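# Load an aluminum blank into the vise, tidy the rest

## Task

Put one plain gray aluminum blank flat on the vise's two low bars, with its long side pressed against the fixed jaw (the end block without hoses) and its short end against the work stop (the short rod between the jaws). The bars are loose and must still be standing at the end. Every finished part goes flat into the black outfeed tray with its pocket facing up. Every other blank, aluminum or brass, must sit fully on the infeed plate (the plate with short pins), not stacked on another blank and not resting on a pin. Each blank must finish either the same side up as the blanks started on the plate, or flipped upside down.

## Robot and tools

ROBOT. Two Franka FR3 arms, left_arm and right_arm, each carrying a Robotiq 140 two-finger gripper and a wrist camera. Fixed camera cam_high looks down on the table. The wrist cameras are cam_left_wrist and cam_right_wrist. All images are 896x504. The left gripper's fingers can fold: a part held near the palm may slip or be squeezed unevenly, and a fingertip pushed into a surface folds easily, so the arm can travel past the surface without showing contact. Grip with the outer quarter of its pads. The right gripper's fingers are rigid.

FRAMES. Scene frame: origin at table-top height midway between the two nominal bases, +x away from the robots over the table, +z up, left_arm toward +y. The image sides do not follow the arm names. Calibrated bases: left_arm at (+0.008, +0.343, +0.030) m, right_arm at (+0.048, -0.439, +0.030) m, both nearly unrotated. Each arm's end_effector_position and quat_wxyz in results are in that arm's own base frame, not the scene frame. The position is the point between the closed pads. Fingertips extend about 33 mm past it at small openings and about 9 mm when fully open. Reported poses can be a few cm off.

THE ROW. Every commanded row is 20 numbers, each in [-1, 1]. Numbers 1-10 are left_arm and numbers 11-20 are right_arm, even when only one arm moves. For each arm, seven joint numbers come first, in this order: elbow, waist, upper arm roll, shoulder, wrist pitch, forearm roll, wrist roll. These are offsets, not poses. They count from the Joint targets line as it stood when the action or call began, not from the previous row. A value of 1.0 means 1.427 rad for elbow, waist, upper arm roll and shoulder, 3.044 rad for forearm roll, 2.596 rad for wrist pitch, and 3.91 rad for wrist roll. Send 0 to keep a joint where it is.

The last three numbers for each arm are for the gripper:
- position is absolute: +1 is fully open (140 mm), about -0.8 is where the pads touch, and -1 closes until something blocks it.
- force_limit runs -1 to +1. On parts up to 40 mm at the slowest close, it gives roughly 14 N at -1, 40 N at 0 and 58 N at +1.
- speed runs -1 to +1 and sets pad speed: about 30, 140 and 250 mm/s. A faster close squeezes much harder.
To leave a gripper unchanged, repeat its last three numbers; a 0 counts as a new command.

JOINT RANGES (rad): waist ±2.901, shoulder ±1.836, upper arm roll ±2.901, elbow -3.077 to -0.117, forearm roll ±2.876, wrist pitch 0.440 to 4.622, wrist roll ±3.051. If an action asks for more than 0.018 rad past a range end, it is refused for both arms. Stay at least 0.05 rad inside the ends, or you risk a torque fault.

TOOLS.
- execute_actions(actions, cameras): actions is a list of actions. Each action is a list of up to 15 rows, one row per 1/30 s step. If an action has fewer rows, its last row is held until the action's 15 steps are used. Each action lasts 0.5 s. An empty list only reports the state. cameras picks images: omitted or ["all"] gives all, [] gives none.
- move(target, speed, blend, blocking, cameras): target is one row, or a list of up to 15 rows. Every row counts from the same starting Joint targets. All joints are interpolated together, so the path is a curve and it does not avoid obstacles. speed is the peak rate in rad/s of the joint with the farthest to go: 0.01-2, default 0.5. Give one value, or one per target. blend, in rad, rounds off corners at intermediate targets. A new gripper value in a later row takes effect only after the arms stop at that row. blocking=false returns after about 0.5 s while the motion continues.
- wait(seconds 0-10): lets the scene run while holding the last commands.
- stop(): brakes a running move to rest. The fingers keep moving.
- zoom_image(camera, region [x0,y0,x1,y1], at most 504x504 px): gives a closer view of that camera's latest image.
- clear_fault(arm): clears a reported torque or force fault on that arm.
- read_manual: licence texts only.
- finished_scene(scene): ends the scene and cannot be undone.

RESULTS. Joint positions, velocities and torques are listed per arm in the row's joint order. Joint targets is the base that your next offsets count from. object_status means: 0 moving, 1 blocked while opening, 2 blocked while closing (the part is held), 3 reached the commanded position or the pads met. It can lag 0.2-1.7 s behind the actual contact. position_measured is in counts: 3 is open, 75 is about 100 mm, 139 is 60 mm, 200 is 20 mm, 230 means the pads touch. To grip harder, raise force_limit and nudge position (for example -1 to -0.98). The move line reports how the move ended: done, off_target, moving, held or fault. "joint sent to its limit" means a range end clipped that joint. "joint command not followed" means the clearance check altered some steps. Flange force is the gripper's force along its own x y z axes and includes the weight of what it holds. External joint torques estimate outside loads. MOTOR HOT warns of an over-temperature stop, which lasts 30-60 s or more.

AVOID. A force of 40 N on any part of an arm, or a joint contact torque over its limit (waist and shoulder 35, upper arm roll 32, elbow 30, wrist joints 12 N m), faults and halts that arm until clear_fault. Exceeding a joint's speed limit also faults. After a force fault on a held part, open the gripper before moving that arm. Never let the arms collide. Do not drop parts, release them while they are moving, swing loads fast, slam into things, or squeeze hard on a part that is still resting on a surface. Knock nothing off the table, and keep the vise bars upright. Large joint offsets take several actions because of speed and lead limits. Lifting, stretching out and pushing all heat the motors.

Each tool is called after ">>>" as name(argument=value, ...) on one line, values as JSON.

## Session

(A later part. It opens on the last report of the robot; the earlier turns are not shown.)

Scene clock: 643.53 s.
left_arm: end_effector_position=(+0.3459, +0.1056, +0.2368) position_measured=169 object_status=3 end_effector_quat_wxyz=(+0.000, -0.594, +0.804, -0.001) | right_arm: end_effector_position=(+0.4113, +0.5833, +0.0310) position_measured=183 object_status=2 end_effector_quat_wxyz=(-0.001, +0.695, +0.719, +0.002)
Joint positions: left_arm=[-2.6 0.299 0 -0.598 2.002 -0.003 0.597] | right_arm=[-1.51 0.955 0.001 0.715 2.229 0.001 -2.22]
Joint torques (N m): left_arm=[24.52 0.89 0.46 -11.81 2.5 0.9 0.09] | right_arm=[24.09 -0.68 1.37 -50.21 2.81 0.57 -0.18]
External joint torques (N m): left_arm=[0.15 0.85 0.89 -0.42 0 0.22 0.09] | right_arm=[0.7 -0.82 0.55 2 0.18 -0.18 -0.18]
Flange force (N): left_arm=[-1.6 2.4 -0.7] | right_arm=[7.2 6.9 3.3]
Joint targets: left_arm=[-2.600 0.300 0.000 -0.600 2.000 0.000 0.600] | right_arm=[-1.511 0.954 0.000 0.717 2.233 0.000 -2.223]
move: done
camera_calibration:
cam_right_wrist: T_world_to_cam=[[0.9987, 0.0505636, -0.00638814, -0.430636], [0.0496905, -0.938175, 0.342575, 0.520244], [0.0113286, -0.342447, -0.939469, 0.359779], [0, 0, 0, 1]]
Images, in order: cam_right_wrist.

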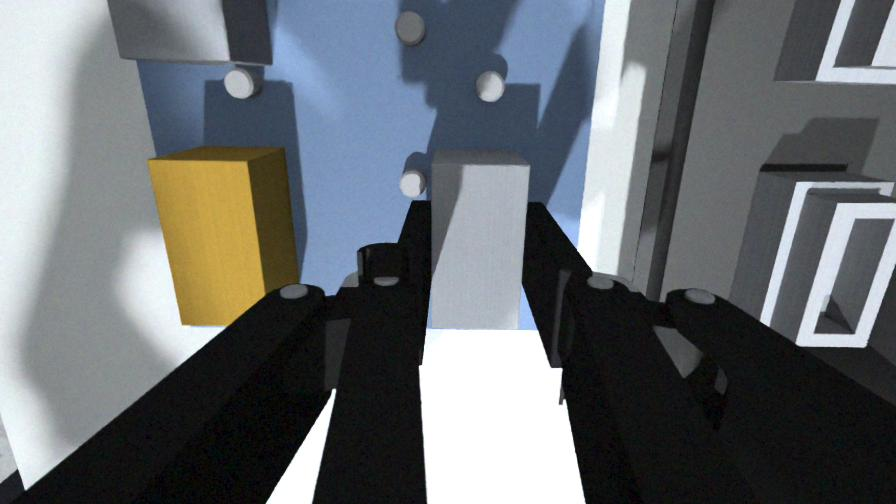

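>>> move(target=[[0, 0, 0, 0, 0, 0, 0, -0.32, -0.05, -1, 0.003338, 0, 0, -0.020618, -0.013931, 0, 0, -1, -1, -1], [0, 0, 0, 0, 0, 0, 0, -0.32, -0.05, -1, 0.003338, 0, 0, -0.020618, -0.013931, 0, 0, -0.98, -0.05, -1], [0, 0, 0, 0, 0, 0, 0, -0.32, -0.05, -1, 0.101544, 0, 0, -0.119224, -0.122117, 0, 0, -0.98, -0.05, -1], [0, 0, 0, 0, 0, 0, 0, -0.32, -0.05, -1, -0.297974, -0.307779, 0, -0.346727, -0.027562, 0, -0.106469, -0.98, -0.05, -1]], speed=[0.04, 0.04, 0.25, 0.4], blend=[0, 0, 0.04, 0], cameras=["cam_right_wrist", "cam_high"])

Scene clock: 672.40 s.
left_arm: end_effector_position=(+0.3459, +0.1056, +0.2368) position_measured=169 object_status=3 end_effector_quat_wxyz=(+0.000, -0.594, +0.804, -0.001) | right_arm: end_effector_position=(+0.5249, +0.2954, +0.1583) position_measured=183 object_status=2 end_effector_quat_wxyz=(-0.001, +0.706, +0.709, -0.002)
Joint positions: left_arm=[-2.6 0.299 0 -0.598 2.001 -0.003 0.597] | right_arm=[-1.936 0.515 -0.002 0.225 2.156 0.001 -2.634]
Joint velocities: left_arm=[within noise] | right_arm=[0.001 0 -0.001 0 0 0 -0.005]
Joint torques (N m): left_arm=[24.54 0.9 0.45 -11.82 2.53 0.9 0.11] | right_arm=[25.64 -0.36 1.31 -40.24 2.89 0.59 -0.21]
External joint torques (N m): left_arm=[0.16 0.89 0.9 -0.42 0.03 0.23 0.11] | right_arm=[1.95 -0.52 0.94 -1.15 0.34 -0.2 -0.21]
Flange force (N): left_arm=[-1.7 2.4 -0.6] | right_arm=[1.8 3.8 -2.8]
Joint targets: left_arm=[-2.600 0.300 0.000 -0.600 2.000 0.000 0.600] | right_arm=[-1.936 0.515 0.000 0.222 2.162 0.000 -2.639]
move: done
camera_calibration:
cam_right_wrist: T_world_to_cam=[[0.999694, 0.0214044, -0.0124081, -0.519597], [0.0243871, -0.937019, 0.348427, 0.212916], [-0.00416871, -0.348623, -0.937254, 0.389018], [0, 0, 0, 1]]
Images, in order: cam_high, cam_right_wrist.

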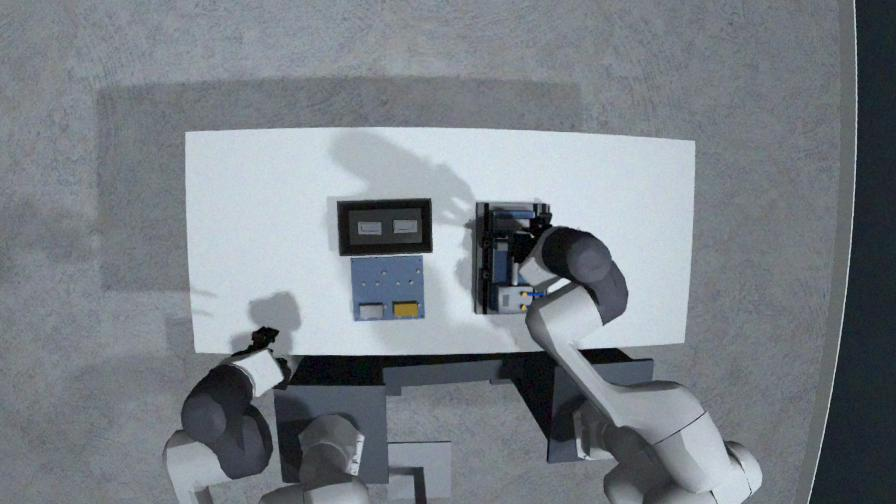

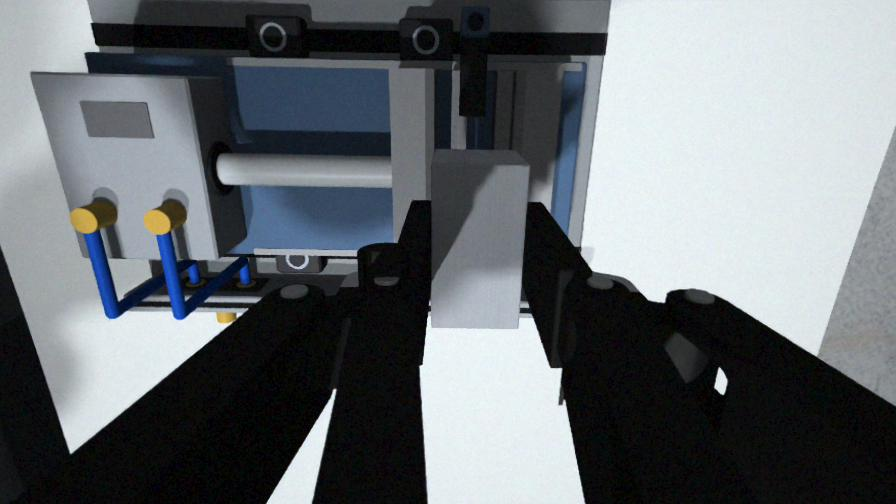

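>>> zoom_image(camera="cam_right_wrist", region=[370, 40, 620, 280])

Scaled by 2.016 from the camera's 896x504 image, which has a finer 1280x720 frame.

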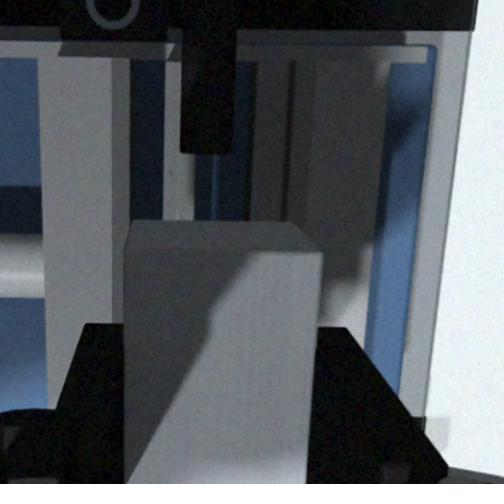

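>>> zoom_image(camera="cam_right_wrist", region=[480, 60, 580, 160])

>>> zoom_image(camera="cam_right_wrist", region=[380, 60, 480, 160])

>>> zoom_image(camera="cam_right_wrist", region=[500, 130, 600, 260])

Scaled by 5.040 from the camera's 896x504 image, which has a finer 1280x720 frame.

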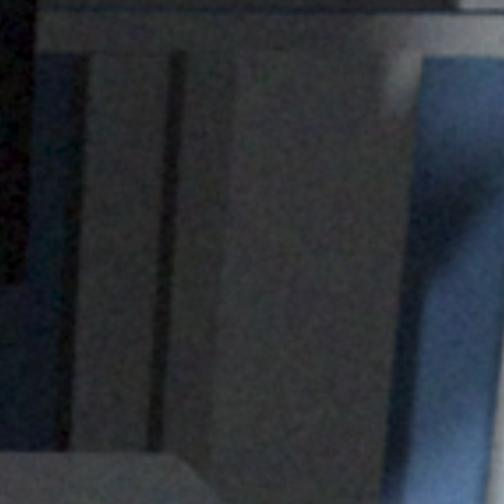

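Scaled by 5.040 from the camera's 896x504 image, which has a finer 1280x720 frame.

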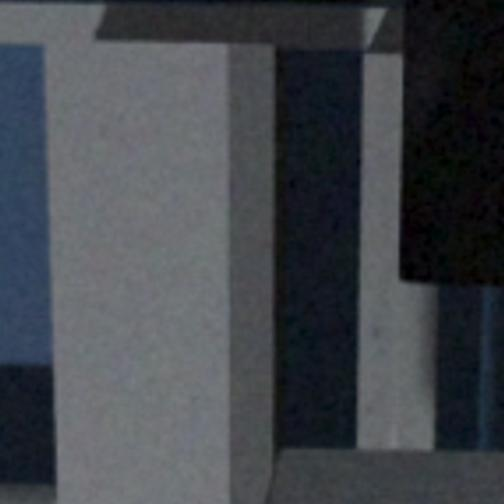

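Scaled by 3.877 from the camera's 896x504 image, which has a finer 1280x720 frame.

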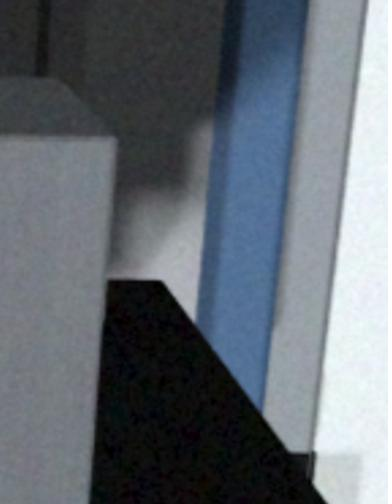

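>>> move(target=[0, 0, 0, 0, 0, 0, 0, -0.32, -0.05, -1, -0.028972, 0.002642, 0, 0.029748, 0.033048, 0, 0, -0.98, -0.05, -1], speed=0.08, cameras=["cam_right_wrist"])

>>> zoom_image(camera="cam_right_wrist", region=[370, 0, 620, 240])

Scene clock: 737.87 s.
left_arm: end_effector_position=(+0.3459, +0.1056, +0.2368) position_measured=169 object_status=3 end_effector_quat_wxyz=(+0.000, -0.594, +0.804, -0.001) | right_arm: end_effector_position=(+0.5238, +0.2963, +0.1230) position_measured=183 object_status=2 end_effector_quat_wxyz=(+0.000, +0.704, +0.710, -0.001)
Joint positions: left_arm=[-2.6 0.299 0 -0.598 2.001 -0.003 0.597] | right_arm=[-1.977 0.517 -0.002 0.266 2.241 0.001 -2.636]
Joint velocities: left_arm=[within noise] | right_arm=[0.001 -0.002 -0.001 0 0.006 -0.001 -0.001]
Joint torques (N m): left_arm=[24.51 0.88 0.45 -11.8 2.53 0.91 0.11] | right_arm=[25.09 0.11 1.27 -40.14 2.9 0.55 -0.22]
External joint torques (N m): left_arm=[0.12 0.87 0.92 -0.39 0.02 0.24 0.11] | right_arm=[1.97 0.09 0.99 -0.34 0.33 -0.2 -0.22]
Flange force (N): left_arm=[-1.7 2.4 -0.5] | right_arm=[3.5 5.6 -1.4]
Joint targets: left_arm=[-2.600 0.300 0.000 -0.600 2.000 0.000 0.600] | right_arm=[-1.978 0.518 0.000 0.265 2.248 0.000 -2.639]
move: done
camera_calibration:
cam_right_wrist: T_world_to_cam=[[0.999631, 0.0255324, -0.00924519, -0.520582], [0.027154, -0.937479, 0.346982, 0.22497], [0.000192104, -0.347105, -0.937826, 0.35368], [0, 0, 0, 1]]
Images, in order: cam_right_wrist.

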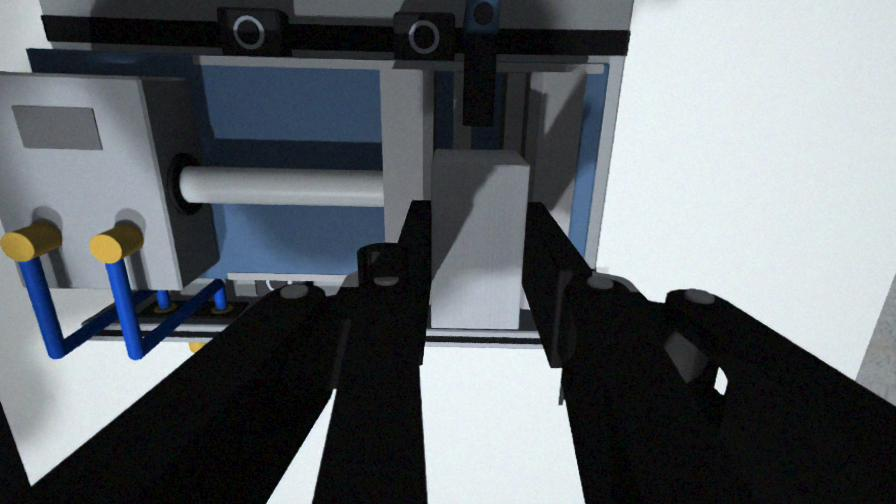

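Scaled by 2.016 from the camera's 896x504 image, which has a finer 1280x720 frame.

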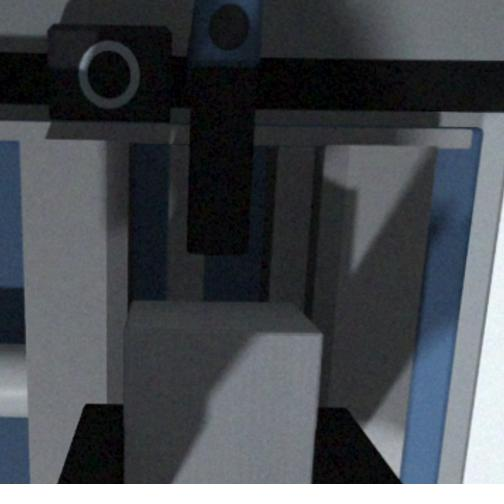

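>>> move(target=[0, 0, 0, 0, 0, 0, 0, -0.32, -0.05, -1, -0.007720, 0.000301, 0, 0.017374, 0.014179, 0, 0.0001, -0.98, -0.05, -1], speed=0.03, cameras=["cam_right_wrist"])

>>> zoom_image(camera="cam_right_wrist", region=[370, 0, 620, 240])

Scene clock: 773.63 s.
left_arm: end_effector_position=(+0.3458, +0.1056, +0.2368) position_measured=169 object_status=3 end_effector_quat_wxyz=(+0.000, -0.594, +0.804, -0.001) | right_arm: end_effector_position=(+0.5245, +0.2970, +0.1069) position_measured=183 object_status=2 end_effector_quat_wxyz=(+0.000, +0.704, +0.710, +0.000)
Joint positions: left_arm=[-2.6 0.299 0 -0.598 2.001 -0.003 0.597] | right_arm=[-1.988 0.517 -0.002 0.29 2.278 0.001 -2.636]
Joint velocities: left_arm=[within noise] | right_arm=[-0.001 0.001 0.001 0 0.005 -0.001 -0.001]
Joint torques (N m): left_arm=[24.56 0.87 0.42 -11.77 2.52 0.91 0.09] | right_arm=[24.66 0.16 1.33 -40.3 2.96 0.55 -0.26]
External joint torques (N m): left_arm=[0.22 0.88 0.91 -0.48 0.02 0.24 0.09] | right_arm=[1.88 0.16 1.04 -0.06 0.39 -0.17 -0.26]
Flange force (N): left_arm=[-1.6 2.5 -0.8] | right_arm=[3.6 5.9 -0.6]
Joint targets: left_arm=[-2.600 0.300 0.000 -0.600 2.000 0.000 0.600] | right_arm=[-1.989 0.519 0.000 0.289 2.284 0.000 -2.639]
move: done
camera_calibration:
cam_right_wrist: T_world_to_cam=[[0.99963, 0.0260425, -0.00785149, -0.521771], [0.0271498, -0.937709, 0.346359, 0.23137], [0.00165767, -0.346445, -0.938069, 0.337819], [0, 0, 0, 1]]
Images, in order: cam_right_wrist.

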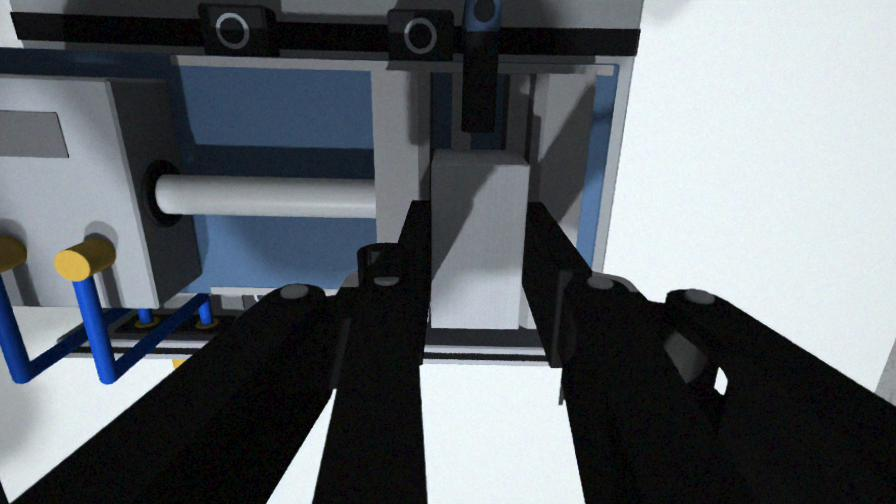

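Scaled by 2.016 from the camera's 896x504 image, which has a finer 1280x720 frame.

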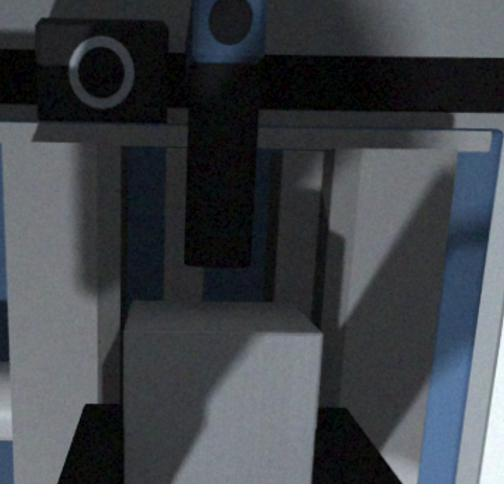

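>>> move(target=[0, 0, 0, 0, 0, 0, 0, -0.32, -0.05, -1, 0.0049068, -0.0011474, 0, 0.0032898, -0.0008888, 0, -0.0004188, -0.98, -0.05, -1], speed=0.03, cameras=[])

Scene clock: 787.03 s.
left_arm: end_effector_position=(+0.3458, +0.1056, +0.2368) position_measured=169 object_status=3 end_effector_quat_wxyz=(+0.000, -0.594, +0.804, -0.001) | right_arm: end_effector_position=(+0.5254, +0.2976, +0.1058) position_measured=183 object_status=2 end_effector_quat_wxyz=(+0.000, +0.704, +0.710, +0.000)
Joint positions: left_arm=[-2.6 0.299 0 -0.598 2.001 -0.003 0.597] | right_arm=[-1.985 0.517 -0.002 0.294 2.279 0.001 -2.637]
Joint torques (N m): left_arm=[24.51 0.88 0.46 -11.78 2.53 0.9 0.06] | right_arm=[24.75 -0.25 1.31 -40.08 2.7 0.54 -0.21]
External joint torques (N m): left_arm=[0.13 0.91 0.97 -0.38 0.02 0.23 0.06] | right_arm=[1.85 -0.27 1 0.52 0.11 -0.19 -0.22]
Flange force (N): left_arm=[-1.7 2.4 -0.5] | right_arm=[4.1 7.7 -0.3]
Joint targets: left_arm=[-2.600 0.300 0.000 -0.600 2.000 0.000 0.600] | right_arm=[-1.982 0.517 0.000 0.294 2.282 0.000 -2.641]
move: done

>>> move(target=[0, 0, 0, 0, 0, 0, 0, -0.32, -0.05, -1, 0.0039317, -0.00086055, 0, 0.0019554, -0.0010863, 0, -0.0003141, -0.98, -0.05, -1], speed=0.03, cameras=[])

Scene clock: 789.77 s.
left_arm: end_effector_position=(+0.3458, +0.1056, +0.2368) position_measured=169 object_status=3 end_effector_quat_wxyz=(+0.000, -0.594, +0.804, -0.001) | right_arm: end_effector_position=(+0.5274, +0.2987, +0.1066) position_measured=183 object_status=2 end_effector_quat_wxyz=(+0.000, +0.703, +0.711, +0.001)
Joint positions: left_arm=[-2.6 0.299 0 -0.598 2.001 -0.003 0.597] | right_arm=[-1.979 0.517 -0.002 0.297 2.279 0.001 -2.638]
Joint torques (N m): left_arm=[24.49 0.87 0.42 -11.8 2.54 0.88 0.11] | right_arm=[25.4 -0.67 1.27 -40.59 2.69 0.53 -0.28]
External joint torques (N m): left_arm=[0.19 0.85 0.88 -0.49 0.05 0.21 0.11] | right_arm=[2.58 -0.71 0.94 -0.04 0.12 -0.2 -0.28]
Flange force (N): left_arm=[-1.5 2.5 -0.7] | right_arm=[4.2 9.3 -1.6]
Joint targets: left_arm=[-2.600 0.300 0.000 -0.600 2.000 0.000 0.600] | right_arm=[-1.976 0.516 0.000 0.297 2.279 0.000 -2.642]
move: done

>>> move(target=[0, 0, 0, 0, 0, 0, 0, -0.32, -0.05, -1, 0.0024534, -0.0005737, 0, 0.0016449, -0.0004444, 0, -0.0002094, -0.98, -0.05, -1], speed=0.03, cameras=[])

Scene clock: 793.43 s.
left_arm: end_effector_position=(+0.3458, +0.1056, +0.2368) position_measured=169 object_status=3 end_effector_quat_wxyz=(+0.000, -0.594, +0.804, -0.001) | right_arm: end_effector_position=(+0.5281, +0.2991, +0.1063) position_measured=183 object_status=2 end_effector_quat_wxyz=(+0.000, +0.703, +0.711, +0.002)
Joint positions: left_arm=[-2.6 0.299 0 -0.598 2.001 -0.003 0.597] | right_arm=[-1.976 0.517 -0.002 0.299 2.279 0.001 -2.639]
Joint torques (N m): left_arm=[24.49 0.85 0.44 -11.69 2.54 0.89 0.14] | right_arm=[26.15 -1.03 1.03 -40.64 2.88 0.55 -0.21]
External joint torques (N m): left_arm=[0.2 0.85 0.92 -0.43 0.05 0.22 0.14] | right_arm=[3.21 -0.86 0.89 0.12 0.28 -0.18 -0.21]
Flange force (N): left_arm=[-1.8 2.4 -0.6] | right_arm=[5.5 11.7 -1.5]
Joint targets: left_arm=[-2.600 0.300 0.000 -0.600 2.000 0.000 0.600] | right_arm=[-1.973 0.515 0.000 0.299 2.278 0.000 -2.643]
move: done

>>> execute_actions(actions=[], cameras=["cam_right_wrist"])

>>> zoom_image(camera="cam_right_wrist", region=[400, 50, 600, 250])

Scene clock: 796.43 s.
left_arm: end_effector_position=(+0.3458, +0.1056, +0.2368) position_measured=169 object_status=3 end_effector_quat_wxyz=(+0.000, -0.594, +0.804, -0.001) | right_arm: end_effector_position=(+0.5281, +0.2991, +0.1063) position_measured=183 object_status=2 end_effector_quat_wxyz=(+0.000, +0.703, +0.711, +0.001)
Joint names: [elbow, waist, upper arm roll, shoulder, wrist pitch, forearm roll, wrist roll]
Joint positions: left_arm=[-2.6 0.299 0 -0.598 2.001 -0.003 0.597] | right_arm=[-1.976 0.517 -0.002 0.3 2.278 0.001 -2.639]
Joint velocities: within noise
Joint torques (N m): left_arm=[24.49 0.89 0.44 -11.79 2.52 0.91 0.11] | right_arm=[25.63 -0.93 1.12 -40.7 2.87 0.55 -0.28]
External joint torques (N m): left_arm=[0.06 0.91 0.93 -0.37 0.01 0.24 0.11] | right_arm=[2.88 -0.91 0.84 -0.21 0.31 -0.17 -0.28]
Flange force (N): left_arm=[-1.7 2.5 -0.4] | right_arm=[4.2 9.9 -1.7]
Joint targets: left_arm=[-2.600 0.300 0.000 -0.600 2.000 0.000 0.600] | right_arm=[-1.973 0.515 0.000 0.299 2.278 0.000 -2.643]
Tool commands: left_gripper/position=-0.32 left_gripper/force_limit=-0.05 left_gripper/speed=-1.0 right_gripper/position=-0.98 right_gripper/force_limit=-0.05 right_gripper/speed=-1.0
camera_calibration:
cam_right_wrist: T_world_to_cam=[[0.999577, 0.0286237, -0.00522939, -0.526473], [0.02867, -0.938165, 0.345, 0.232842], [0.00496915, -0.345004, -0.938588, 0.33589], [0, 0, 0, 1]] pos_world=[0.517906, 0.349397, 0.232179]
Images, in order (width x height): cam_right_wrist 896x504.

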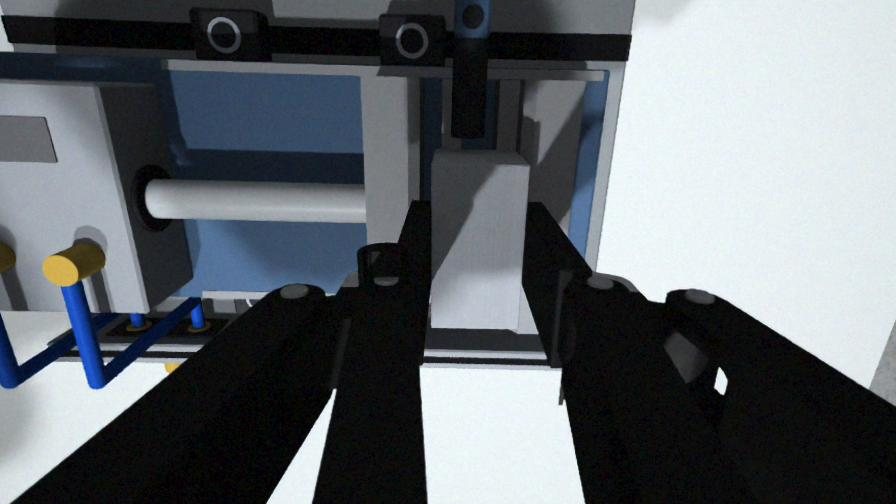

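Scaled by 2.520 from the camera's 896x504 image, which has a finer 1280x720 frame.

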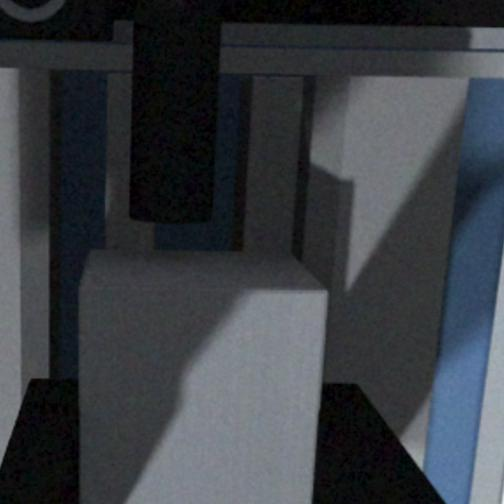

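>>> move(target=[0, 0, 0, 0, 0, 0, 0, -0.32, -0.05, -1, 0.0024534, -0.0005737, 0, 0.0016449, -0.0004444, 0, -0.0002094, -0.98, -0.05, -1], speed=0.03, cameras=[])

Scene clock: 805.37 s.
left_arm: end_effector_position=(+0.3458, +0.1056, +0.2368) position_measured=169 object_status=3 end_effector_quat_wxyz=(+0.000, -0.594, +0.804, -0.001) | right_arm: end_effector_position=(+0.5282, +0.2992, +0.1061) position_measured=183 object_status=2 end_effector_quat_wxyz=(+0.000, +0.703, +0.711, +0.001)
Joint positions: left_arm=[-2.6 0.299 0 -0.598 2.001 -0.003 0.598] | right_arm=[-1.973 0.517 -0.002 0.302 2.276 0.001 -2.639]
Joint torques (N m): left_arm=[24.53 0.85 0.42 -11.68 2.53 0.91 0.07] | right_arm=[26.12 -1.31 0.85 -40.48 3.07 0.53 -0.34]
External joint torques (N m): left_arm=[0.13 0.84 0.89 -0.3 0.03 0.23 0.07] | right_arm=[3.19 -1.34 0.51 0.37 0.48 -0.19 -0.34]
Flange force (N): left_arm=[-1.8 2.1 -0.4] | right_arm=[4.8 12.5 -0.7]
Joint targets: left_arm=[-2.600 0.300 0.000 -0.600 2.000 0.000 0.600] | right_arm=[-1.969 0.514 0.000 0.302 2.277 0.000 -2.643]
move: done

>>> move(target=[0, 0, 0, 0, 0, 0, 0, -0.32, -0.05, -1, 0.0024949, 0.0027602, 0, 0.0016728, -0.000452, 0, 0.0010073, -0.98, -0.05, -1], speed=0.03, cameras=[])

Scene clock: 809.67 s.
left_arm: end_effector_position=(+0.3458, +0.1056, +0.2368) position_measured=169 object_status=3 end_effector_quat_wxyz=(+0.000, -0.594, +0.804, -0.001) | right_arm: end_effector_position=(+0.5283, +0.2995, +0.1055) position_measured=183 object_status=2 end_effector_quat_wxyz=(+0.000, +0.703, +0.711, +0.000)
Joint positions: left_arm=[-2.6 0.299 0 -0.598 2.001 -0.003 0.598] | right_arm=[-1.97 0.517 -0.001 0.304 2.274 0.001 -2.639]
Joint torques (N m): left_arm=[24.57 0.88 0.43 -11.78 2.53 0.89 0.1] | right_arm=[26.5 -0.04 0.94 -40.73 3.18 0.55 -0.09]
External joint torques (N m): left_arm=[0.2 0.82 0.84 -0.42 0.03 0.22 0.1] | right_arm=[3.72 0 0.68 0 0.62 -0.17 -0.09]
Flange force (N): left_arm=[-1.6 2.2 -0.7] | right_arm=[7.1 12.4 -1.3]
Joint targets: left_arm=[-2.600 0.300 0.000 -0.600 2.000 0.000 0.600] | right_arm=[-1.965 0.518 0.000 0.304 2.276 0.000 -2.639]
move: done

>>> move(target=[0, 0, 0, 0, 0, 0, 0, -0.32, -0.05, -1, 0.0018059, 0.0023115, 0, 0.0005303, -0.0007013, 0, 0.0008435, -0.98, -0.05, -1], speed=0.03, cameras=[])

Scene clock: 813.87 s.
left_arm: end_effector_position=(+0.3458, +0.1056, +0.2368) position_measured=169 object_status=3 end_effector_quat_wxyz=(+0.000, -0.594, +0.804, -0.001) | right_arm: end_effector_position=(+0.5281, +0.3016, +0.1059) position_measured=183 object_status=2 end_effector_quat_wxyz=(+0.000, +0.702, +0.712, +0.000)
Joint positions: left_arm=[-2.6 0.299 0 -0.598 2.001 -0.003 0.598] | right_arm=[-1.967 0.52 -0.001 0.306 2.273 0.001 -2.639]
Joint torques (N m): left_arm=[24.54 0.87 0.42 -11.76 2.54 0.89 0.08] | right_arm=[26.5 0.12 0.94 -41.14 3 0.55 0.09]
External joint torques (N m): left_arm=[0.17 0.86 0.88 -0.39 0.04 0.22 0.08] | right_arm=[3.66 0.25 0.75 -0.38 0.43 -0.17 0.09]
Flange force (N): left_arm=[-1.7 2.2 -0.5] | right_arm=[7.2 11.2 -2.2]
Joint targets: left_arm=[-2.600 0.300 0.000 -0.600 2.000 0.000 0.600] | right_arm=[-1.963 0.521 0.000 0.305 2.274 0.000 -2.636]
move: done

>>> move(target=[0, 0, 0, 0, 0, 0, 0, -0.32, -0.05, -1, 0.0013497, 0.0016906, 0, 0.000905, -0.0002445, 0, 0.0006169, -0.98, -0.05, -1], speed=0.03, cameras=["cam_right_wrist"])

>>> zoom_image(camera="cam_right_wrist", region=[400, 50, 600, 250])

Scene clock: 817.87 s.
left_arm: end_effector_position=(+0.3458, +0.1056, +0.2367) position_measured=169 object_status=3 end_effector_quat_wxyz=(+0.000, -0.594, +0.804, -0.001) | right_arm: end_effector_position=(+0.5280, +0.3033, +0.1061) position_measured=183 object_status=2 end_effector_quat_wxyz=(+0.000, +0.702, +0.713, +0.000)
Joint positions: left_arm=[-2.6 0.299 0 -0.598 2.001 -0.003 0.598] | right_arm=[-1.965 0.522 -0.001 0.307 2.273 0.001 -2.637]
Joint torques (N m): left_arm=[24.51 0.87 0.43 -11.73 2.55 0.9 0.08] | right_arm=[26.3 0.05 1.02 -41.07 2.96 0.54 0.12]
External joint torques (N m): left_arm=[0.17 0.81 0.85 -0.4 0.05 0.22 0.08] | right_arm=[3.33 0.13 0.78 -0.05 0.37 -0.19 0.12]
Flange force (N): left_arm=[-1.6 2.2 -0.5] | right_arm=[7.0 10.9 -1.6]
Joint targets: left_arm=[-2.600 0.300 0.000 -0.600 2.000 0.000 0.600] | right_arm=[-1.961 0.524 0.000 0.306 2.273 0.000 -2.634]
move: done
camera_calibration:
cam_right_wrist: T_world_to_cam=[[0.999434, 0.0328823, -0.00710469, -0.527499], [0.0333101, -0.93773, 0.345764, 0.234186], [0.00470723, -0.345805, -0.938295, 0.337501], [0, 0, 0, 1]]
Images, in order: cam_right_wrist.

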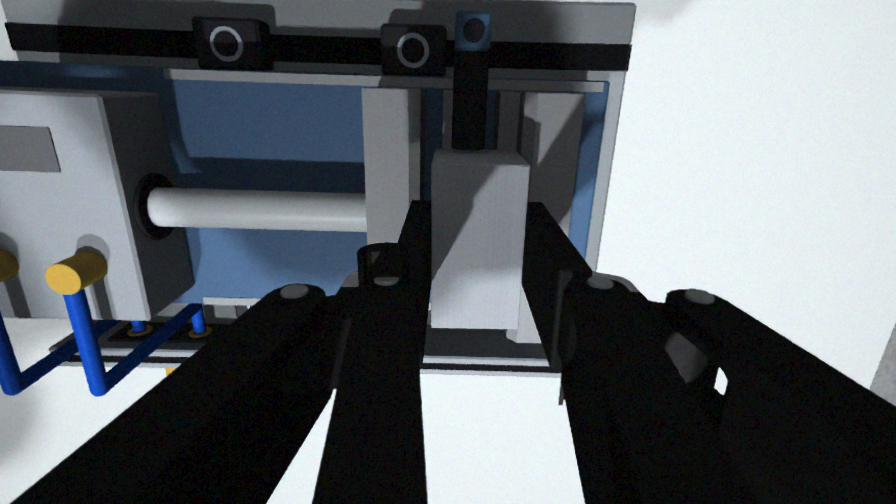

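Scaled by 2.520 from the camera's 896x504 image, which has a finer 1280x720 frame.

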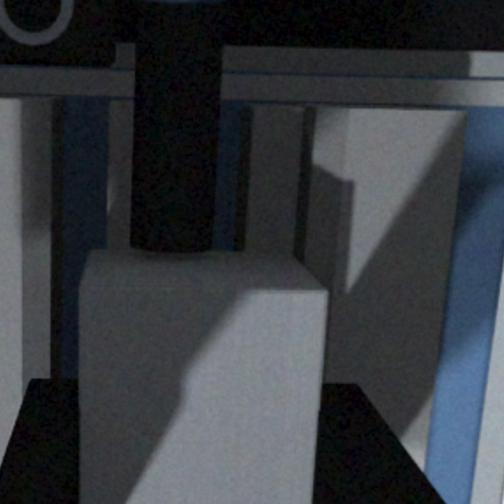

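>>> move(target=[0, 0, 0, 0, 0, 0, 0, -0.32, -0.05, -1, 0.0013905, 0.0010123, 0, 0.0009323, -0.0002519, 0, 0.0003694, -0.98, -0.05, -1], speed=0.03, cameras=[])

Scene clock: 820.67 s.
left_arm: end_effector_position=(+0.3458, +0.1056, +0.2367) position_measured=169 object_status=3 end_effector_quat_wxyz=(+0.000, -0.594, +0.804, -0.001) | right_arm: end_effector_position=(+0.5280, +0.3043, +0.1061) position_measured=183 object_status=2 end_effector_quat_wxyz=(+0.000, +0.702, +0.712, +0.000)
Joint positions: left_arm=[-2.6 0.299 0 -0.598 2.001 -0.003 0.598] | right_arm=[-1.963 0.524 -0.001 0.308 2.272 0.001 -2.635]
Joint torques (N m): left_arm=[24.53 0.87 0.49 -11.75 2.54 0.9 0.12] | right_arm=[26.43 0.13 1.09 -41.02 2.91 0.55 0.05]
External joint torques (N m): left_arm=[0.23 0.87 0.96 -0.48 0.05 0.23 0.12] | right_arm=[3.49 0.13 0.78 -0.02 0.32 -0.18 0.05]
Flange force (N): left_arm=[-1.8 2.5 -0.7] | right_arm=[7.3 11.7 -1.8]
Joint targets: left_arm=[-2.600 0.300 0.000 -0.600 2.000 0.000 0.600] | right_arm=[-1.959 0.525 0.000 0.307 2.273 0.000 -2.632]
move: done

>>> move(target=[0, 0, 0, 0, 0, 0, 0, -0.32, -0.05, -1, 0.0013905, 0.0010123, 0, 0.0009323, -0.0002519, 0, 0.0003694, -0.98, -0.05, -1], speed=0.03, cameras=[])

Scene clock: 822.77 s.
left_arm: end_effector_position=(+0.3458, +0.1056, +0.2367) position_measured=169 object_status=3 end_effector_quat_wxyz=(+0.000, -0.594, +0.804, -0.001) | right_arm: end_effector_position=(+0.5280, +0.3048, +0.1061) position_measured=183 object_status=2 end_effector_quat_wxyz=(+0.000, +0.702, +0.712, +0.000)
Joint positions: left_arm=[-2.6 0.299 0 -0.598 2.001 -0.003 0.598] | right_arm=[-1.962 0.525 -0.001 0.309 2.271 0.001 -2.634]
Joint velocities: left_arm=[within noise] | right_arm=[0 0.001 -0.002 0.001 -0.003 0 0]
Joint torques (N m): left_arm=[24.49 0.84 0.43 -11.71 2.55 0.9 0.12] | right_arm=[26.43 0.5 1.58 -41.23 3.04 0.55 0.07]
External joint torques (N m): left_arm=[0.12 0.84 0.9 -0.34 0.05 0.23 0.12] | right_arm=[3.52 0.5 1.27 -0.19 0.46 -0.18 0.07]
Flange force (N): left_arm=[-1.8 2.3 -0.4] | right_arm=[7.7 10.9 -1.8]
Joint targets: left_arm=[-2.600 0.300 0.000 -0.600 2.000 0.000 0.600] | right_arm=[-1.957 0.527 0.000 0.309 2.272 0.000 -2.631]
move: done

>>> move(target=[0, 0, 0, 0, 0, 0, 0, -0.32, -0.05, -1, 0.0013905, 0.0010123, 0, 0.0009323, -0.0002519, 0, 0.0003694, -0.98, -0.05, -1], speed=0.03, cameras=[])

Scene clock: 825.13 s.
left_arm: end_effector_position=(+0.3458, +0.1056, +0.2367) position_measured=169 object_status=3 end_effector_quat_wxyz=(+0.000, -0.594, +0.804, -0.001) | right_arm: end_effector_position=(+0.5281, +0.3049, +0.1061) position_measured=183 object_status=2 end_effector_quat_wxyz=(+0.000, +0.702, +0.712, +0.000)
Joint positions: left_arm=[-2.6 0.299 0 -0.598 2.001 -0.003 0.598] | right_arm=[-1.96 0.525 -0.001 0.31 2.269 0.001 -2.633]
Joint torques (N m): left_arm=[24.5 0.88 0.44 -11.71 2.54 0.89 0.09] | right_arm=[26.08 1.3 2.32 -40.87 3.21 0.75 0.13]
External joint torques (N m): left_arm=[0.16 0.87 0.91 -0.35 0.04 0.22 0.09] | right_arm=[3.18 1.14 1.86 0.18 0.63 0.02 0.13]
Flange force (N): left_arm=[-1.8 2.2 -0.5] | right_arm=[8.3 9.8 -0.7]
Joint targets: left_arm=[-2.600 0.300 0.000 -0.600 2.000 0.000 0.600] | right_arm=[-1.955 0.528 0.000 0.310 2.271 0.000 -2.629]
move: done

>>> move(target=[0, 0, 0, 0, 0, 0, 0, -0.32, -0.05, -1, -0.0007548, 0, 0, 0.0015357, 0.0012591, 0, 0, -0.98, -0.05, -1], speed=0.02, cameras=[])

Scene clock: 827.80 s.
left_arm: end_effector_position=(+0.3458, +0.1056, +0.2367) position_measured=169 object_status=3 end_effector_quat_wxyz=(+0.000, -0.594, +0.804, -0.001) | right_arm: end_effector_position=(+0.5279, +0.3049, +0.1054) position_measured=183 object_status=2 end_effector_quat_wxyz=(+0.000, +0.702, +0.712, -0.001)
Joint positions: left_arm=[-2.6 0.299 0 -0.598 2.001 -0.003 0.598] | right_arm=[-1.959 0.525 -0.001 0.312 2.269 0 -2.633]
Joint torques (N m): left_arm=[24.51 0.85 0.42 -11.72 2.55 0.89 0.08] | right_arm=[25.38 1.15 2.15 -40.58 2.98 0.8 0.13]
External joint torques (N m): left_arm=[0.12 0.86 0.92 -0.34 0.04 0.22 0.08] | right_arm=[2.55 1.18 1.87 0.38 0.41 0.07 0.13]
Flange force (N): left_arm=[-1.7 2.2 -0.4] | right_arm=[7.5 8.3 -0.4]
Joint targets: left_arm=[-2.600 0.300 0.000 -0.600 2.000 0.000 0.600] | right_arm=[-1.956 0.528 0.000 0.312 2.275 0.000 -2.629]
move: done

>>> move(target=[0, 0, 0, 0, 0, 0, 0, -0.32, -0.05, -1, -0.0007548, 0, 0, 0.0015357, 0.0012591, 0, 0, -0.98, -0.05, -1], speed=0.02, cameras=[])

Scene clock: 830.47 s.
left_arm: end_effector_position=(+0.3458, +0.1056, +0.2367) position_measured=169 object_status=3 end_effector_quat_wxyz=(+0.000, -0.594, +0.804, -0.001) | right_arm: end_effector_position=(+0.5279, +0.3049, +0.1043) position_measured=183 object_status=2 end_effector_quat_wxyz=(+0.000, +0.702, +0.712, -0.001)
Joint positions: left_arm=[-2.6 0.299 0 -0.598 2.001 -0.003 0.598] | right_arm=[-1.959 0.525 -0.001 0.314 2.27 0 -2.633]
Joint torques (N m): left_arm=[24.52 0.83 0.4 -11.71 2.55 0.9 0.11] | right_arm=[25.14 1.15 2.37 -40.57 3.24 0.84 0.07]
External joint torques (N m): left_arm=[0.15 0.84 0.88 -0.34 0.05 0.22 0.11] | right_arm=[2.24 1.07 1.99 0.63 0.67 0.11 0.07]
Flange force (N): left_arm=[-1.8 2.1 -0.4] | right_arm=[6.9 7.5 0.7]
Joint targets: left_arm=[-2.600 0.300 0.000 -0.600 2.000 0.000 0.600] | right_arm=[-1.957 0.528 0.000 0.314 2.278 0.000 -2.629]
move: done

>>> move(target=[0, 0, 0, 0, 0, 0, 0, -0.32, -0.05, -1, -0.0005032, 0, 0, 0.0010238, 0.0008394, 0, 0, -0.98, -0.05, -1], speed=0.02, cameras=[])

Scene clock: 832.70 s.
left_arm: end_effector_position=(+0.3457, +0.1056, +0.2367) position_measured=169 object_status=3 end_effector_quat_wxyz=(+0.000, -0.594, +0.804, -0.001) | right_arm: end_effector_position=(+0.5280, +0.3049, +0.1035) position_measured=183 object_status=2 end_effector_quat_wxyz=(+0.000, +0.702, +0.712, -0.001)
Joint positions: left_arm=[-2.6 0.299 0 -0.598 2.001 -0.003 0.598] | right_arm=[-1.959 0.525 -0.001 0.315 2.271 0 -2.633]
Joint torques (N m): left_arm=[24.58 0.82 0.41 -11.74 2.55 0.9 0.06] | right_arm=[25.31 1.13 2.35 -40.51 3.34 0.9 0.07]
External joint torques (N m): left_arm=[0.22 0.79 0.85 -0.4 0.05 0.23 0.06] | right_arm=[2.47 1.13 2.03 0.57 0.77 0.18 0.07]
Flange force (N): left_arm=[-1.6 2.1 -0.6] | right_arm=[7.3 8.1 0.7]
Joint targets: left_arm=[-2.600 0.300 0.000 -0.600 2.000 0.000 0.600] | right_arm=[-1.958 0.528 0.000 0.316 2.280 0.000 -2.629]
move: done

>>> move(target=[0, 0, 0, 0, 0, 0, 0, -0.32, -0.05, -1, -0.0005032, 0, 0, 0.0010238, 0.0008394, 0, 0, -0.98, -0.05, -1], speed=0.02, cameras=[])

Scene clock: 834.53 s.
left_arm: end_effector_position=(+0.3457, +0.1056, +0.2367) position_measured=169 object_status=3 end_effector_quat_wxyz=(+0.000, -0.594, +0.804, -0.001) | right_arm: end_effector_position=(+0.5280, +0.3049, +0.1035) position_measured=183 object_status=2 end_effector_quat_wxyz=(+0.000, +0.702, +0.712, -0.001)
Joint positions: left_arm=[-2.6 0.299 0 -0.598 2.001 -0.003 0.598] | right_arm=[-1.959 0.525 -0.001 0.315 2.271 0 -2.633]
Joint torques (N m): left_arm=[24.55 0.88 0.45 -11.73 2.55 0.89 0.08] | right_arm=[25.09 1.14 2.35 -39.71 3.62 0.92 0.13]
External joint torques (N m): left_arm=[0.17 0.88 0.93 -0.37 0.05 0.22 0.08] | right_arm=[2.23 1.15 2.04 1.48 1.05 0.19 0.13]
Flange force (N): left_arm=[-1.8 2.2 -0.5] | right_arm=[7.9 9.0 2.8]
Joint targets: left_arm=[-2.600 0.300 0.000 -0.600 2.000 0.000 0.600] | right_arm=[-1.959 0.528 0.000 0.317 2.282 0.000 -2.629]
move: off_target (right_arm); right_arm: the wrist pitch is farthest, 0.011 rad from its target

>>> move(target=[[0, 0, 0, 0, 0, 0, 0, -0.32, -0.05, -1, 0.0005032, 0, 0, -0.0010238, -0.0008394, 0, 0, -0.98, -0.05, -1], [0, 0, 0, 0, 0, 0, 0, -0.32, -0.05, -1, 0.0005032, 0, 0, -0.0010238, -0.0008394, 0, 0, -0.202, -0.05, -1]], speed=0.02, cameras=["cam_right_wrist"])

>>> zoom_image(camera="cam_right_wrist", region=[380, 50, 600, 350])

Scene clock: 843.13 s.
left_arm: end_effector_position=(+0.3457, +0.1056, +0.2367) position_measured=169 object_status=3 end_effector_quat_wxyz=(+0.000, -0.594, +0.804, -0.001) | right_arm: end_effector_position=(+0.5287, +0.3063, +0.1038) position_measured=154 object_status=0 end_effector_quat_wxyz=(+0.000, +0.701, +0.713, +0.000)
Joint positions: left_arm=[-2.6 0.299 0 -0.598 2.001 -0.003 0.598] | right_arm=[-1.959 0.527 -0.001 0.316 2.275 0 -2.633]
Joint torques (N m): left_arm=[24.5 0.85 0.45 -11.75 2.55 0.89 0.11] | right_arm=[24.34 0.15 1.07 -40.51 2.78 0.75 0.09]
External joint torques (N m): left_arm=[0.09 0.85 0.93 -0.36 0.04 0.22 0.11] | right_arm=[1.43 0.18 0.79 0.7 0.19 0.02 0.09]
Flange force (N): left_arm=[-1.7 2.4 -0.4] | right_arm=[4.3 6.1 0.4]
Joint targets: left_arm=[-2.600 0.300 0.000 -0.600 2.000 0.000 0.600] | right_arm=[-1.958 0.528 0.000 0.316 2.280 0.000 -2.629]
move: done
camera_calibration:
cam_right_wrist: T_world_to_cam=[[0.999412, 0.0337083, -0.00626884, -0.528568], [0.0337913, -0.937425, 0.346543, 0.237403], [0.00580481, -0.346551, -0.938013, 0.336015], [0, 0, 0, 1]]
Images, in order: cam_right_wrist.

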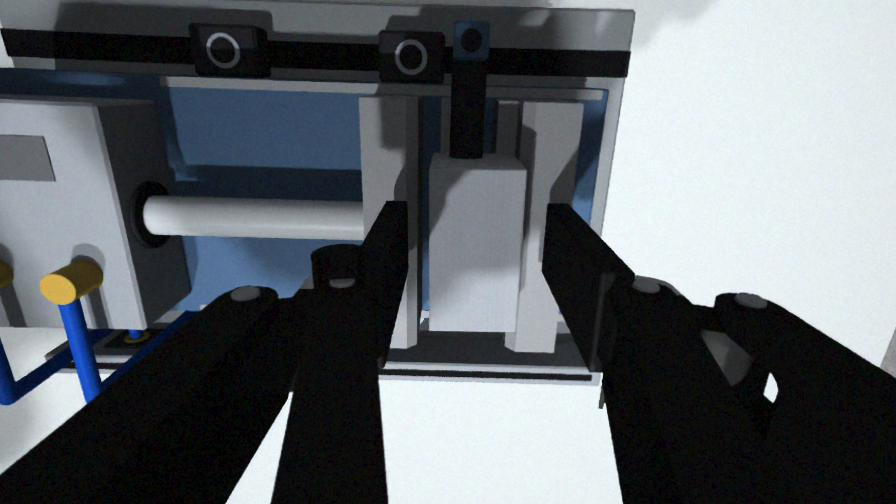

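Scaled by 1.680 from the camera's 896x504 image, which has a finer 1280x720 frame.

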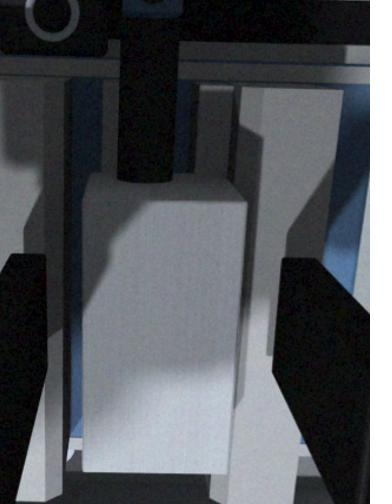

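>>> move(target=[0, 0, 0, 0, 0, 0, 0, -0.32, -0.05, -1, 0.0147204, -0.0034422, 0, 0.0098694, -0.0026664, 0, -0.0012564, -0.202, -0.05, -1], speed=0.04, cameras=[])

Scene clock: 851.40 s.
left_arm: end_effector_position=(+0.3457, +0.1056, +0.2367) position_measured=169 object_status=3 end_effector_quat_wxyz=(+0.000, -0.594, +0.804, -0.001) | right_arm: end_effector_position=(+0.5356, +0.3090, +0.1048) position_measured=154 object_status=3 end_effector_quat_wxyz=(+0.001, +0.702, +0.712, +0.004)
Joint positions: left_arm=[-2.6 0.299 0 -0.598 2.001 -0.003 0.598] | right_arm=[-1.939 0.525 -0.001 0.328 2.276 0 -2.633]
Joint torques (N m): left_arm=[24.57 0.84 0.45 -11.72 2.55 0.89 0.12] | right_arm=[24.76 -0.75 1.07 -40.01 2.54 0.73 -0.17]
External joint torques (N m): left_arm=[0.26 0.86 0.96 -0.44 0.05 0.22 0.12] | right_arm=[1.74 -0.58 0.89 1.7 -0.07 0 -0.17]
Flange force (N): left_arm=[-1.9 2.3 -0.7] | right_arm=[5.3 10.7 1.2]
Joint targets: left_arm=[-2.600 0.300 0.000 -0.600 2.000 0.000 0.600] | right_arm=[-1.937 0.523 0.000 0.330 2.273 0.000 -2.634]
move: done

>>> move(target=[0, 0, 0, 0, 0, 0, 0, -0.32, -0.05, -1, 0.0024534, -0.0005737, 0, 0.0016449, -0.0004444, 0, -0.0002094, -0.202, -0.05, -1], speed=0.03, cameras=[])

Scene clock: 854.70 s.
left_arm: end_effector_position=(+0.3457, +0.1056, +0.2367) position_measured=169 object_status=3 end_effector_quat_wxyz=(+0.000, -0.594, +0.804, -0.001) | right_arm: end_effector_position=(+0.5366, +0.3092, +0.1049) position_measured=154 object_status=3 end_effector_quat_wxyz=(+0.002, +0.702, +0.712, +0.005)
Joint positions: left_arm=[-2.6 0.299 0 -0.598 2.001 -0.003 0.598] | right_arm=[-1.935 0.524 -0.001 0.331 2.275 0 -2.633]
Joint torques (N m): left_arm=[24.53 0.83 0.41 -11.69 2.56 0.92 0.09] | right_arm=[25.05 -0.92 0.91 -40.39 2.42 0.68 -0.22]
External joint torques (N m): left_arm=[0.17 0.87 0.93 -0.37 0.05 0.24 0.09] | right_arm=[2.09 -1.01 0.5 1.31 -0.19 -0.06 -0.22]
Flange force (N): left_arm=[-1.8 2.2 -0.5] | right_arm=[4.9 11.5 0.1]
Joint targets: left_arm=[-2.600 0.300 0.000 -0.600 2.000 0.000 0.600] | right_arm=[-1.933 0.522 0.000 0.332 2.272 0.000 -2.635]
move: done

>>> execute_actions(actions=[], cameras=["cam_right_wrist"])

>>> zoom_image(camera="cam_right_wrist", region=[360, 100, 580, 360])

Scene clock: 856.80 s.
left_arm: end_effector_position=(+0.3457, +0.1056, +0.2367) position_measured=169 object_status=3 end_effector_quat_wxyz=(-0.001, -0.594, +0.804, -0.001) | right_arm: end_effector_position=(+0.5367, +0.3092, +0.1048) position_measured=154 object_status=3 end_effector_quat_wxyz=(+0.002, +0.702, +0.712, +0.004)
Joint names: [elbow, waist, upper arm roll, shoulder, wrist pitch, forearm roll, wrist roll]
Joint positions: left_arm=[-2.6 0.299 0 -0.598 2.001 -0.003 0.598] | right_arm=[-1.935 0.524 -0.001 0.331 2.275 0 -2.633]
Joint velocities: within noise
Joint torques (N m): left_arm=[24.49 0.86 0.47 -11.72 2.55 0.89 0.09] | right_arm=[24.72 -0.95 0.83 -40.47 2.5 0.69 -0.19]
External joint torques (N m): left_arm=[0.11 0.8 0.87 -0.34 0.04 0.22 0.09] | right_arm=[1.87 -1.17 0.32 1.04 -0.08 -0.04 -0.2]
Flange force (N): left_arm=[-1.6 2.2 -0.4] | right_arm=[3.9 10.1 0.1]
Joint targets: left_arm=[-2.600 0.300 0.000 -0.600 2.000 0.000 0.600] | right_arm=[-1.933 0.522 0.000 0.332 2.272 0.000 -2.635]
Tool commands: left_gripper/position=-0.32 left_gripper/force_limit=-0.05 left_gripper/speed=-1.0 right_gripper/position=-0.202 right_gripper/force_limit=-0.05 right_gripper/speed=-1.0
camera_calibration:
cam_right_wrist: T_world_to_cam=[[0.99951, 0.0312779, 0.000974209, -0.53671], [0.0290474, -0.938912, 0.34293, 0.242872], [0.0116408, -0.342734, -0.939361, 0.333748], [0, 0, 0, 1]] pos_world=[0.525507, 0.359209, 0.230745]
Images, in order (width x height): cam_right_wrist 896x504.

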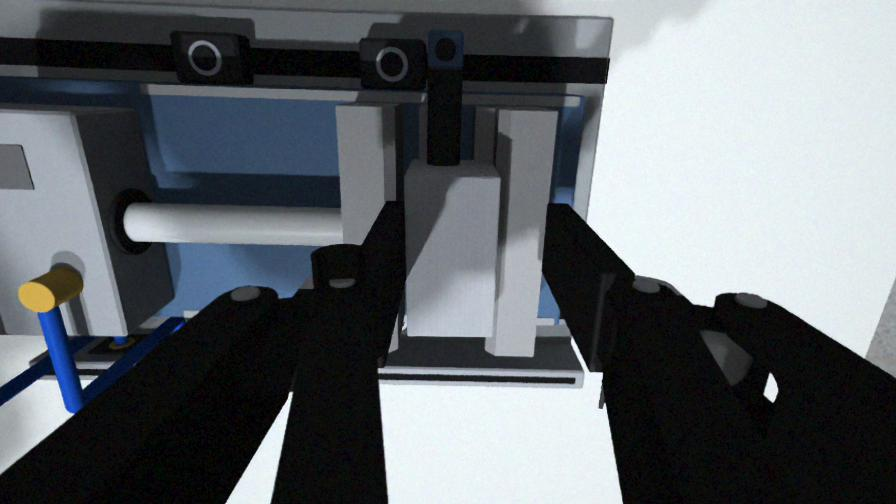

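Scaled by 1.938 from the camera's 896x504 image, which has a finer 1280x720 frame.

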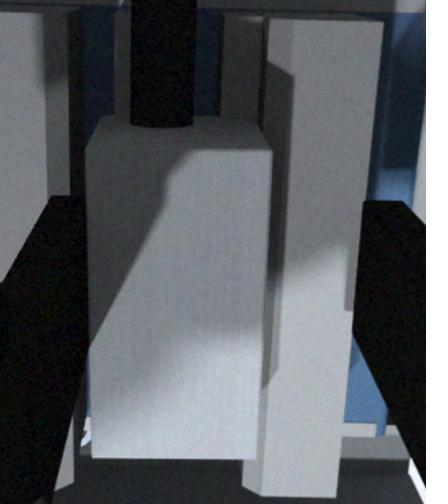

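>>> move(target=[0, 0, 0, 0, 0, 0, 0, -0.32, -0.05, -1, 0.0024534, -0.0005737, 0, 0.0016449, -0.0004444, 0, -0.0002094, -0.202, -0.05, -1], speed=0.03, cameras=[])

Scene clock: 860.90 s.
left_arm: end_effector_position=(+0.3457, +0.1056, +0.2367) position_measured=169 object_status=3 end_effector_quat_wxyz=(-0.001, -0.594, +0.804, -0.001) | right_arm: end_effector_position=(+0.5369, +0.3093, +0.1047) position_measured=154 object_status=3 end_effector_quat_wxyz=(+0.001, +0.702, +0.712, +0.004)
Joint positions: left_arm=[-2.6 0.299 0 -0.598 2.001 -0.003 0.598] | right_arm=[-1.932 0.524 -0.001 0.333 2.273 0 -2.633]
Joint torques (N m): left_arm=[24.53 0.8 0.48 -11.64 2.55 0.9 0.08] | right_arm=[25.16 -1.4 0.88 -40.46 2.64 0.53 -0.21]
External joint torques (N m): left_arm=[0.13 0.84 0.99 -0.26 0.05 0.23 0.08] | right_arm=[2.3 -1.47 0.47 1.17 0.06 -0.2 -0.21]
Flange force (N): left_arm=[-2.0 2.0 -0.4] | right_arm=[4.6 11.9 0.3]
Joint targets: left_arm=[-2.600 0.300 0.000 -0.600 2.000 0.000 0.600] | right_arm=[-1.930 0.522 0.000 0.335 2.271 0.000 -2.636]
move: done

>>> move(target=[0, 0, 0, 0, 0, 0, 0, -0.32, -0.05, -1, 0.0024534, -0.0005737, 0, 0.0016449, -0.0004444, 0, -0.0002094, -0.202, -0.05, -1], speed=0.03, cameras=["cam_right_wrist"])

>>> zoom_image(camera="cam_right_wrist", region=[360, 100, 580, 360])

Scene clock: 864.03 s.
left_arm: end_effector_position=(+0.3457, +0.1056, +0.2367) position_measured=169 object_status=3 end_effector_quat_wxyz=(-0.001, -0.594, +0.804, -0.001) | right_arm: end_effector_position=(+0.5370, +0.3093, +0.1044) position_measured=154 object_status=3 end_effector_quat_wxyz=(+0.001, +0.702, +0.712, +0.003)
Joint positions: left_arm=[-2.6 0.299 0 -0.598 2.001 -0.003 0.598] | right_arm=[-1.929 0.524 -0.001 0.335 2.27 0 -2.633]
Joint torques (N m): left_arm=[24.54 0.85 0.46 -11.72 2.54 0.9 0.11] | right_arm=[24.82 -1.61 0.61 -40.17 2.89 0.47 -0.3]
External joint torques (N m): left_arm=[0.16 0.86 0.95 -0.34 0.04 0.23 0.11] | right_arm=[1.87 -1.53 0.34 1.66 0.3 -0.26 -0.3]
Flange force (N): left_arm=[-1.9 2.2 -0.5] | right_arm=[4.0 11.4 1.8]
Joint targets: left_arm=[-2.600 0.300 0.000 -0.600 2.000 0.000 0.600] | right_arm=[-1.926 0.521 0.000 0.337 2.270 0.000 -2.637]
move: done
camera_calibration:
cam_right_wrist: T_world_to_cam=[[0.999505, 0.0313943, -0.00220913, -0.536714], [0.0302344, -0.938346, 0.344373, 0.242156], [0.0087384, -0.344269, -0.93883, 0.33537], [0, 0, 0, 1]]
Images, in order: cam_right_wrist.

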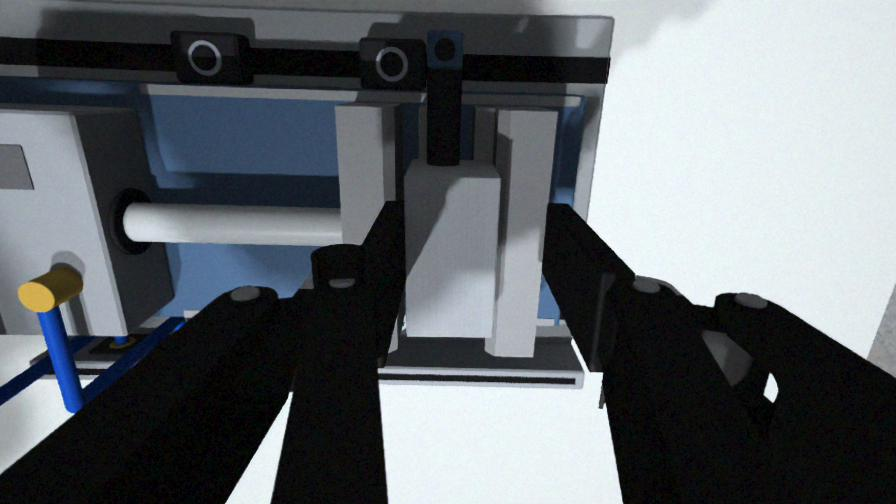

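Scaled by 1.938 from the camera's 896x504 image, which has a finer 1280x720 frame.

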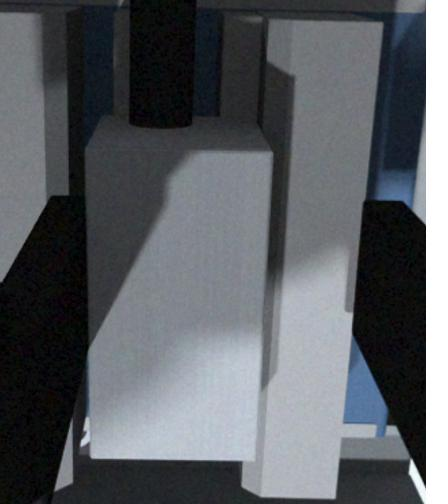

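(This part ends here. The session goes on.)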